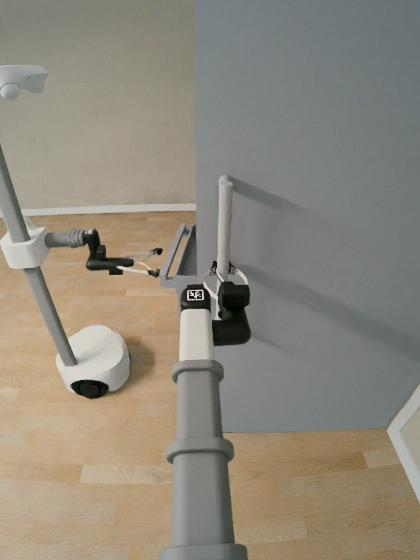

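Request:
move:
  blocking: false
  r2: {"base":{"translate_m":-0.07},"pace":"slow","contact_limits":{"translate_m":0.4}}
  r1: {"base":{"translate_m":0.35},"pace":"slow","contact_limits":{"translate_m":0.6}}

Request:
wait:
  seconds: 1.2

Request:
wait:
  seconds: 3.5
  cameras: ["r1_head_camera","r1_wrist_camera"]

Scene clock: 1397.07 s.
move: r1 moving; r2 moving
r1.base_odometry: x=-2.212 y=+2.356 heading=-0.283
r1.turned_by_wheels: +0.000
r1.turned_by_imu: +0.000
r1.base_tilt: forward=-1.6 right=+1.3
r1.lidar_m: 0.47 0.55 2.47 2.39 2.56 3.73 - 3.10 2.39 1.29 0.80 0.50
r1.base_status: translate_m moving
r1.joint_positions: lift_m=+0.665 arm_m=+0.000 wrist_yaw_rad=-0.002 wrist_pitch_rad=+0.005 wrist_roll_rad=+0.002 gripper_m=+0.141
r1.joint_status: not commanded
r1.measured_speeds: translate_m=+0.049 strafe_m=+0.000 rotate_rad=+0.002 lift_m=+0.000 arm_m=+0.000 wrist_yaw_rad=+0.000 wrist_pitch_rad=+0.000 wrist_roll_rad=+0.000
r1.motor_effort: lift_m=+13(14) arm_m=+4(4) wheel_0=+5(8) wheel_1=+3(5) wheel_2=-9(9)
r1.servo_current: wrist_yaw_rad=59(65) wrist_pitch_rad=52(52) wrist_roll_rad=52(65) gripper_m=46(46)
r1.contact_limits: translate_m 0.6
r1.hand_pose: x=+0.4590 y=-0.0881 z=+0.8423 quat_wxyz=(+1.000, +0.001, +0.002, -0.001) (m; r1's base frame)
r1.wrist_depth_mm: - - - - - - 466 / - - - 569 683 - 469 / - 1464 676 559 647 - 484 / - 1464 676 564 647 - 484 / - - - - - - 484 / 364 196 180 312 188 196 488 / 375 177 946 143 809 296 488
r2.base_odometry: x=-2.764 y=-2.321 heading=-0.521
r2.turned_by_wheels: +0.001
r2.turned_by_imu: +0.002
r2.base_tilt: forward=-0.6 right=+0.0
r2.lidar_m: 0.78 1.21 5.01 4.00 1.48 1.08 1.03 1.10 1.05 0.98 1.05 0.85
r2.base_status: translate_m moving
r2.joint_positions: lift_m=+0.900 arm_m=+0.383 wrist_yaw_rad=+0.006 wrist_pitch_rad=+0.002 wrist_roll_rad=+0.000 gripper_m=-0.034
r2.joint_status: not commanded
r2.measured_speeds: translate_m=-0.049 strafe_m=+0.000 rotate_rad=+0.000 lift_m=+0.000 arm_m=+0.000 wrist_yaw_rad=+0.000 wrist_pitch_rad=+0.000 wrist_roll_rad=+0.000
r2.motor_effort: lift_m=+20(20) arm_m=-4(4) wheel_0=-2(3) wheel_1=-4(6) wheel_2=+18(19)
r2.servo_current: wrist_yaw_rad=46(72) wrist_pitch_rad=39(46) wrist_roll_rad=52(52) gripper_m=111(117)
r2.contact_limits: arm_m 0.1; translate_m 0.4
r2.hand_pose: x=+0.8429 y=-0.0856 z=+1.0776 quat_wxyz=(+1.000, +0.000, +0.001, +0.003) (m; r2's base frame)
r2.wrist_depth_mm: - - 247 162 234 229 223 / - - 248 163 234 229 224 / - - 249 163 236 232 225 / - - 251 165 238 232 227 / - - 253 165 239 233 228 / 691 - 186 166 179 235 230 / 603 597 255 - 241 234 232
pictures: none

Scene clock: 1398.27 s.
earlier move: r1 moving; r2 moving
r1.base_odometry: x=-2.109 y=+2.326 heading=-0.283
r1.turned_by_wheels: +0.000
r1.turned_by_imu: +0.000
r1.base_tilt: forward=-1.6 right=+1.3
r1.lidar_m: 0.48 0.60 2.33 2.38 2.57 3.71 - 3.12 2.42 1.24 0.68 0.51
r1.base_status: translate_m moving
r1.joint_positions: lift_m=+0.665 arm_m=+0.000 wrist_yaw_rad=-0.003 wrist_pitch_rad=+0.005 wrist_roll_rad=+0.002 gripper_m=+0.141
r1.joint_status: not commanded
r1.measured_speeds: translate_m=+0.100 strafe_m=+0.000 rotate_rad=+0.003 lift_m=+0.000 arm_m=+0.000 wrist_yaw_rad=+0.000 wrist_pitch_rad=+0.000 wrist_roll_rad=+0.000
r1.motor_effort: lift_m=+13(14) arm_m=+4(4) wheel_0=+2(9) wheel_1=+4(6) wheel_2=-6(10)
r1.servo_current: wrist_yaw_rad=39(65) wrist_pitch_rad=46(52) wrist_roll_rad=52(65) gripper_m=39(46)
r1.contact_limits: translate_m 0.6
r1.hand_pose: x=+0.4590 y=-0.0882 z=+0.8423 quat_wxyz=(+1.000, +0.001, +0.002, -0.001) (m; r1's base frame)
r1.wrist_depth_mm: - - - - - - 530 / - - - 609 564 - 530 / - - - 585 559 - 544 / - 1308 - 603 549 - 521 / - - - - - - - / 340 197 179 314 181 196 - / - 373 1863 138 - 290 282
r2.base_odometry: x=-2.813 y=-2.293 heading=-0.521
r2.turned_by_wheels: +0.000
r2.turned_by_imu: +0.000
r2.base_tilt: forward=-0.6 right=+0.1
r2.lidar_m: 0.80 1.21 4.98 3.79 1.41 1.00 0.98 1.04 1.02 0.99 1.04 0.88
r2.base_status: translate_m moving
r2.joint_positions: lift_m=+0.900 arm_m=+0.383 wrist_yaw_rad=+0.006 wrist_pitch_rad=+0.002 wrist_roll_rad=+0.000 gripper_m=-0.034
r2.joint_status: not commanded
r2.measured_speeds: all 0
r2.motor_effort: lift_m=+20(20) arm_m=-4(4) wheel_0=-1(7) wheel_1=-4(7) wheel_2=+12(19)
r2.servo_current: wrist_yaw_rad=65(72) wrist_pitch_rad=33(46) wrist_roll_rad=52(59) gripper_m=117(117)
r2.contact_limits: arm_m 0.1; translate_m 0.4
r2.hand_pose: x=+0.8429 y=-0.0856 z=+1.0776 quat_wxyz=(+1.000, +0.000, +0.001, +0.003) (m; r2's base frame)
r2.wrist_depth_mm: - - 241 162 237 235 233 / - - 244 162 238 236 234 / - - 245 163 240 238 234 / - - 247 166 242 240 237 / - - 250 164 244 240 238 / - 750 185 165 181 242 239 / - 654 250 - 246 - 242
wait: 1.20 s; no rest
pictures: none

Scene clock: 1398.53 s.
earlier move: r1 moving; r2 done
r1.base_odometry: x=-2.083 y=+2.319 heading=-0.283
r1.turned_by_wheels: +0.000
r1.turned_by_imu: +0.000
r1.base_tilt: forward=-1.6 right=+1.3
r1.lidar_m: 0.47 1.55 2.28 2.37 2.54 3.70 - 3.12 2.41 1.22 0.64 0.49
r1.base_status: translate_m moving
r1.joint_positions: lift_m=+0.665 arm_m=+0.000 wrist_yaw_rad=-0.003 wrist_pitch_rad=+0.005 wrist_roll_rad=+0.002 gripper_m=+0.141
r1.joint_status: not commanded
r1.measured_speeds: translate_m=+0.100 strafe_m=+0.000 rotate_rad=+0.005 lift_m=+0.000 arm_m=+0.000 wrist_yaw_rad=+0.000 wrist_pitch_rad=+0.000 wrist_roll_rad=+0.000
r1.motor_effort: lift_m=+13(14) arm_m=+4(4) wheel_0=+6(9) wheel_1=+2(6) wheel_2=-7(10)
r1.servo_current: wrist_yaw_rad=46(65) wrist_pitch_rad=52(52) wrist_roll_rad=33(65) gripper_m=46(52)
r1.contact_limits: translate_m 0.6
r1.hand_pose: x=+0.4590 y=-0.0882 z=+0.8423 quat_wxyz=(+1.000, +0.001, +0.002, -0.001) (m; r1's base frame)
r1.wrist_depth_mm: - - - - - - 530 / - - - 621 535 - 539 / - - - 603 539 - 539 / - - - 609 549 - 521 / - - - - - - - / 325 196 179 314 177 196 - / - 366 1983 138 - 291 279
r2.base_odometry: x=-2.813 y=-2.293 heading=-0.521
r2.turned_by_wheels: +0.000
r2.turned_by_imu: +0.000
r2.base_tilt: forward=-0.6 right=+0.1
r2.lidar_m: 0.80 1.22 4.98 3.78 1.42 1.03 0.98 1.04 1.05 1.00 1.06 0.88
r2.base_status: done
r2.joint_positions: lift_m=+0.900 arm_m=+0.383 wrist_yaw_rad=+0.006 wrist_pitch_rad=+0.002 wrist_roll_rad=+0.000 gripper_m=-0.034
r2.joint_status: not commanded
r2.measured_speeds: all 0
r2.motor_effort: lift_m=+20(20) arm_m=-4(4) wheel_0=-1(7) wheel_1=-4(7) wheel_2=+13(19)
r2.servo_current: wrist_yaw_rad=52(72) wrist_pitch_rad=46(46) wrist_roll_rad=52(59) gripper_m=117(117)
r2.contact_limits: arm_m 0.1; translate_m 0.4
r2.hand_pose: x=+0.8429 y=-0.0856 z=+1.0776 quat_wxyz=(+1.000, +0.000, +0.001, +0.003) (m; r2's base frame)
r2.wrist_depth_mm: - - 242 161 237 236 233 / - - 243 163 239 236 234 / - - 245 163 241 237 236 / - - 247 166 240 239 237 / - - 248 165 243 241 239 / - 741 186 165 180 241 241 / - - 250 - 247 - 241
wait: 0.27 of 3.5 s (r2 has come to rest)
pictures: r1_head_camera, r1_wrist_camera
Images, in order (width x height): r1_head_camera 420x560, r1_wrist_camera 616x392.

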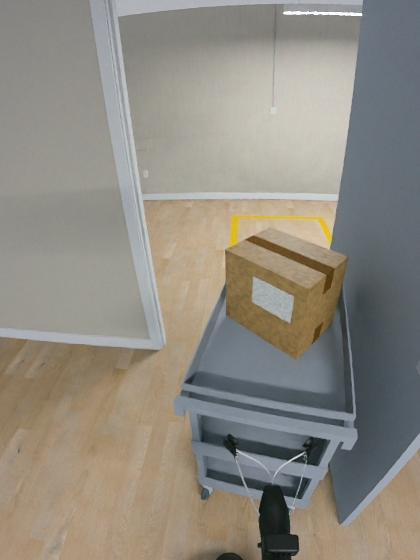

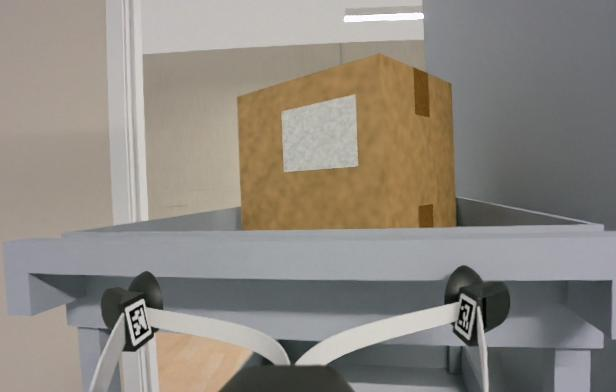

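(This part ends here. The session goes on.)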